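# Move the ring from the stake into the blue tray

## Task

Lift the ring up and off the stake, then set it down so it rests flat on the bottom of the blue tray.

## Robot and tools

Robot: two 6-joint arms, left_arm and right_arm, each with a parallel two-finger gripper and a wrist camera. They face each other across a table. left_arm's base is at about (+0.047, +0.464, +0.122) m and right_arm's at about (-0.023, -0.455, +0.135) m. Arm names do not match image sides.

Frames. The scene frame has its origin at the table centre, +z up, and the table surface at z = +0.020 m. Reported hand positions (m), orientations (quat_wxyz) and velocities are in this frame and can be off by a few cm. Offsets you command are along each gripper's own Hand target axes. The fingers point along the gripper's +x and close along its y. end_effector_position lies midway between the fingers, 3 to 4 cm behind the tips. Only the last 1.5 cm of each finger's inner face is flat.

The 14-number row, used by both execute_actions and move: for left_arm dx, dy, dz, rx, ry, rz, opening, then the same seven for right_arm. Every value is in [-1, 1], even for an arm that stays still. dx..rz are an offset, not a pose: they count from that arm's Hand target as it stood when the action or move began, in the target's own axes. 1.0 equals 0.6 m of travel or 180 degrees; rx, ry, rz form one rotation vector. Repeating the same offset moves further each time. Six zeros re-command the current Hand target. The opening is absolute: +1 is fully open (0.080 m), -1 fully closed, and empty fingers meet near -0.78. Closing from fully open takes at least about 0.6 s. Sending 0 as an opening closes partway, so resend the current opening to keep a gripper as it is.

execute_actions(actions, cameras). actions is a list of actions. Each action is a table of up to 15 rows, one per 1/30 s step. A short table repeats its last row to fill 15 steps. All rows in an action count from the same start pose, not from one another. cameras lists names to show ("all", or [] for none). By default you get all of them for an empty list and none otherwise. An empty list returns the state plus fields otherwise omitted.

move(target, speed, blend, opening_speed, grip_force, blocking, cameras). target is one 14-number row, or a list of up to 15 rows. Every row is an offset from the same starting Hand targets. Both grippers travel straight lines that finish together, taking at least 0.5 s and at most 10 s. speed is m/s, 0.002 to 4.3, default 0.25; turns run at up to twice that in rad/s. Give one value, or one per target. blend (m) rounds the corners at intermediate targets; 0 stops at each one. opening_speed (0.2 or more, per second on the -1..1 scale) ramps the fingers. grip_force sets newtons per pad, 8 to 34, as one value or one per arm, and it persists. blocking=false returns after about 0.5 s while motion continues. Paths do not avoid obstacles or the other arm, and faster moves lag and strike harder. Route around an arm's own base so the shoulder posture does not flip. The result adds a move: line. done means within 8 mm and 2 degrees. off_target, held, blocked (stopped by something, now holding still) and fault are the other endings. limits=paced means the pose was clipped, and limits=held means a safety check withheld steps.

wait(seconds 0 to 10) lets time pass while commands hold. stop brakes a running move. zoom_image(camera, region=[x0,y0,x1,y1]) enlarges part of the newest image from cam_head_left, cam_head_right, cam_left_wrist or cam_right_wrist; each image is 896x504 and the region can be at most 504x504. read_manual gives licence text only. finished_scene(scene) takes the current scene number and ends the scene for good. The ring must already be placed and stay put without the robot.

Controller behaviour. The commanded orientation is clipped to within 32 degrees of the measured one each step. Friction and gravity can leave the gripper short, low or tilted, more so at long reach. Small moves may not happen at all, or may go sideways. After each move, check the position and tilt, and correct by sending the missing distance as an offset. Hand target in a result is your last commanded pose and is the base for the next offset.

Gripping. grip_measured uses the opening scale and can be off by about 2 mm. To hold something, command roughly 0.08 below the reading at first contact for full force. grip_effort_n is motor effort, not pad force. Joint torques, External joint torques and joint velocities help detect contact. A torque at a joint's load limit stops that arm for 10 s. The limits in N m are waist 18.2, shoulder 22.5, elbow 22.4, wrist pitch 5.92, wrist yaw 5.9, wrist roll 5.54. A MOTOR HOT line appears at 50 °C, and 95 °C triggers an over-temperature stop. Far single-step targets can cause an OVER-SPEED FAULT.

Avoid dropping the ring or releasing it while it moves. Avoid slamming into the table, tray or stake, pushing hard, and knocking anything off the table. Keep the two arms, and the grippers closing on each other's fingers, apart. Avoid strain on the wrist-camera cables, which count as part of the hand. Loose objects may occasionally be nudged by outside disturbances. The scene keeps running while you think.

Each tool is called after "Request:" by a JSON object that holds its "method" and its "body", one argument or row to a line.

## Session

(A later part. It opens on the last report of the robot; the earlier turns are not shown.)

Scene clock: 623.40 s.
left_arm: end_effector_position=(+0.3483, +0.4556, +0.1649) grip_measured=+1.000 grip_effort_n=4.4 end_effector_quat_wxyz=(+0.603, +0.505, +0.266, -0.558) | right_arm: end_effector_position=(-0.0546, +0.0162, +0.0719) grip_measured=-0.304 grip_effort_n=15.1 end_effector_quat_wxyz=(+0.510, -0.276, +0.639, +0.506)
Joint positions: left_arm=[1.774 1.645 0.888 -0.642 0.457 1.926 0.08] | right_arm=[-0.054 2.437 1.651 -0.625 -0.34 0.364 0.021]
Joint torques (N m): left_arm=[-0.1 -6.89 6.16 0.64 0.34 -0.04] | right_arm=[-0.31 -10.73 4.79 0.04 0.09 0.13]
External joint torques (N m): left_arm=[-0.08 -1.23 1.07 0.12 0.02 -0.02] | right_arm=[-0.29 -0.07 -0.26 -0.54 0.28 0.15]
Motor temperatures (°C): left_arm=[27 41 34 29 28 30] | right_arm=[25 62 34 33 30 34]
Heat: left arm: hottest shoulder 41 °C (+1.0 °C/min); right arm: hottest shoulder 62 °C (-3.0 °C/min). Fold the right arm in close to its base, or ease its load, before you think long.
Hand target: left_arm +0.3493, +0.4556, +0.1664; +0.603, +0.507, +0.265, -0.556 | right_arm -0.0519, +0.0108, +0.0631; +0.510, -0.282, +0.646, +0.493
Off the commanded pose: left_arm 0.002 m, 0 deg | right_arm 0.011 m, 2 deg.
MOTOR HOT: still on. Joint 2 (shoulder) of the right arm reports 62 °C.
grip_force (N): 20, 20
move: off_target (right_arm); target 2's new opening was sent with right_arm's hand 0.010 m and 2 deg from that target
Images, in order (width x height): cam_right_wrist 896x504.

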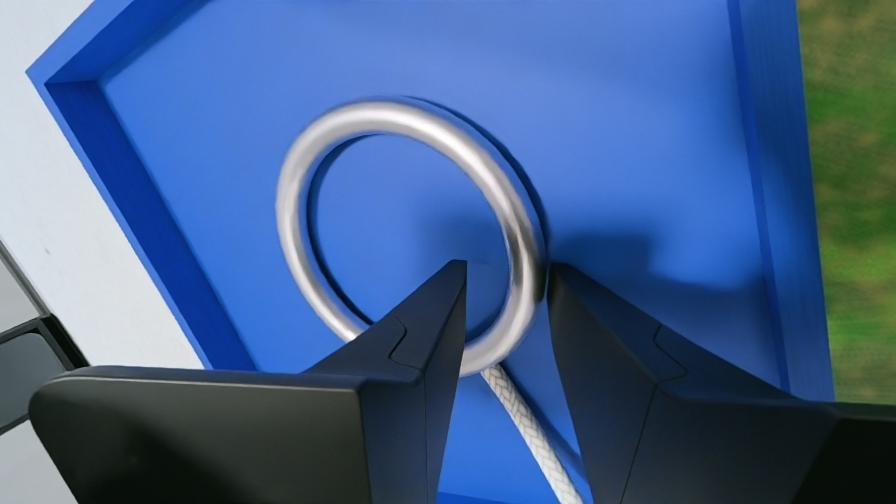

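Request:
{"method": "move", "body": {
  "target": [0,0,0,0,0,0,1, -0.2,-0.005,0,0,0,0,-0.3],
  "speed": 0.12,
  "cameras": ["cam_head_left","cam_right_wrist"]
}}

Request:
{"method": "zoom_image", "body": {
  "camera": "cam_head_left",
  "region": [400, 150, 620, 350]
}}

Scene clock: 632.47 s.
left_arm: end_effector_position=(+0.3483, +0.4556, +0.1649) grip_measured=+1.000 grip_effort_n=4.9 end_effector_quat_wxyz=(+0.603, +0.505, +0.266, -0.558) | right_arm: end_effector_position=(-0.0114, -0.0110, +0.1635) grip_measured=-0.302 grip_effort_n=12.3 end_effector_quat_wxyz=(+0.506, -0.289, +0.653, +0.483)
Joint positions: left_arm=[1.774 1.645 0.888 -0.642 0.457 1.926 0.08] | right_arm=[-0.153 2.246 1.716 -0.97 -0.34 0.27 0.021]
Joint torques (N m): left_arm=[-0.09 -6.88 6.15 0.64 0.34 -0.04] | right_arm=[-0.14 -14.52 7 0.27 -0.3 -0.13]
External joint torques (N m): left_arm=[-0.09 -1.26 1.07 0.11 0.02 -0.03] | right_arm=[-0.16 -4.63 1.68 -0.16 -0.1 -0.11]
Motor temperatures (°C): left_arm=[27 41 34 29 28 30] | right_arm=[25 62 34 33 30 34]
Heat: left arm: hottest shoulder 41 °C (+1.0 °C/min); right arm: hottest shoulder 62 °C (-4.0 °C/min). Fold the right arm in close to its base, or ease its load, before you think long.
Hand target: left_arm +0.3493, +0.4556, +0.1664; +0.603, +0.507, +0.265, -0.556 | right_arm -0.0110, -0.0070, +0.1744; +0.510, -0.282, +0.646, +0.494
Off the commanded pose: left_arm 0.002 m, 0 deg | right_arm 0.012 m, 2 deg.
MOTOR HOT: still on. Joint 2 (shoulder) of the right arm reports 62 °C.
grip_force (N): 20, 20
move: off_target (right_arm)
Images, in order (width x height): cam_head_left 896x504, cam_right_wrist 896x504.

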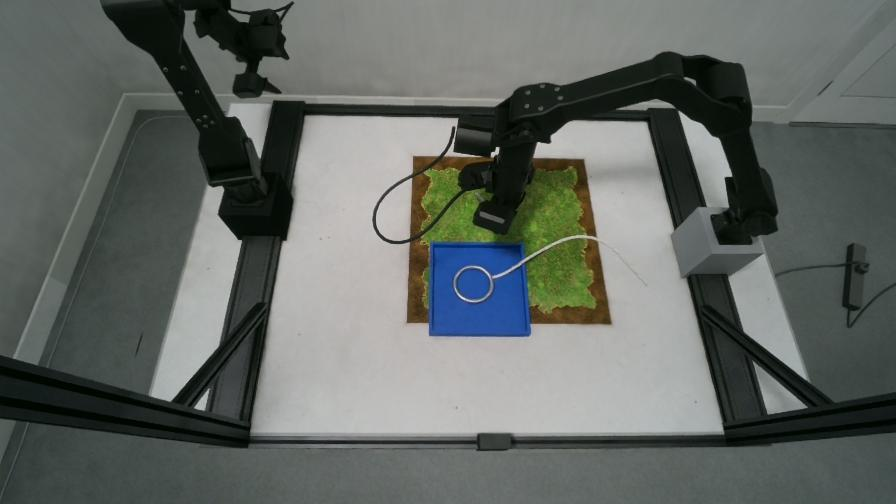

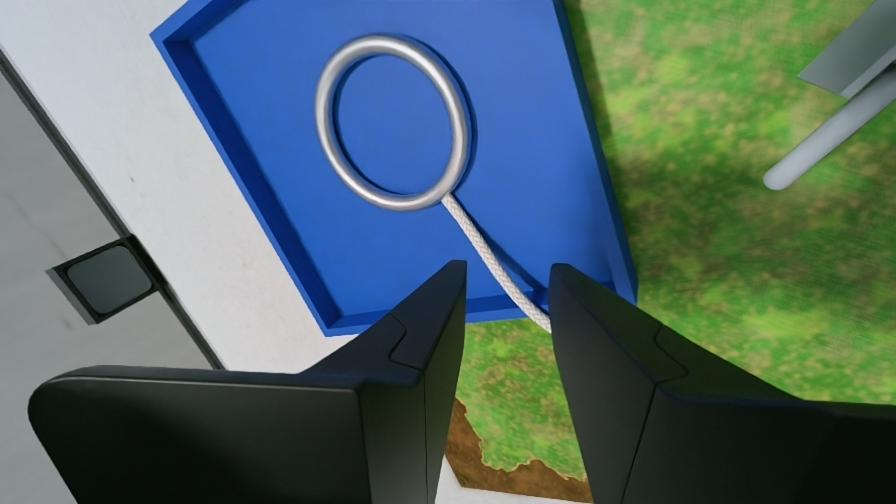

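Scaled by 2.291.

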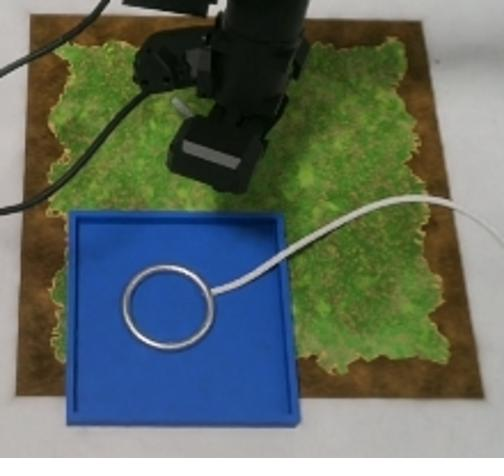

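Request:
{"method": "finished_scene", "body": {
  "scene": 2
}}

The scene is finished: the task was done.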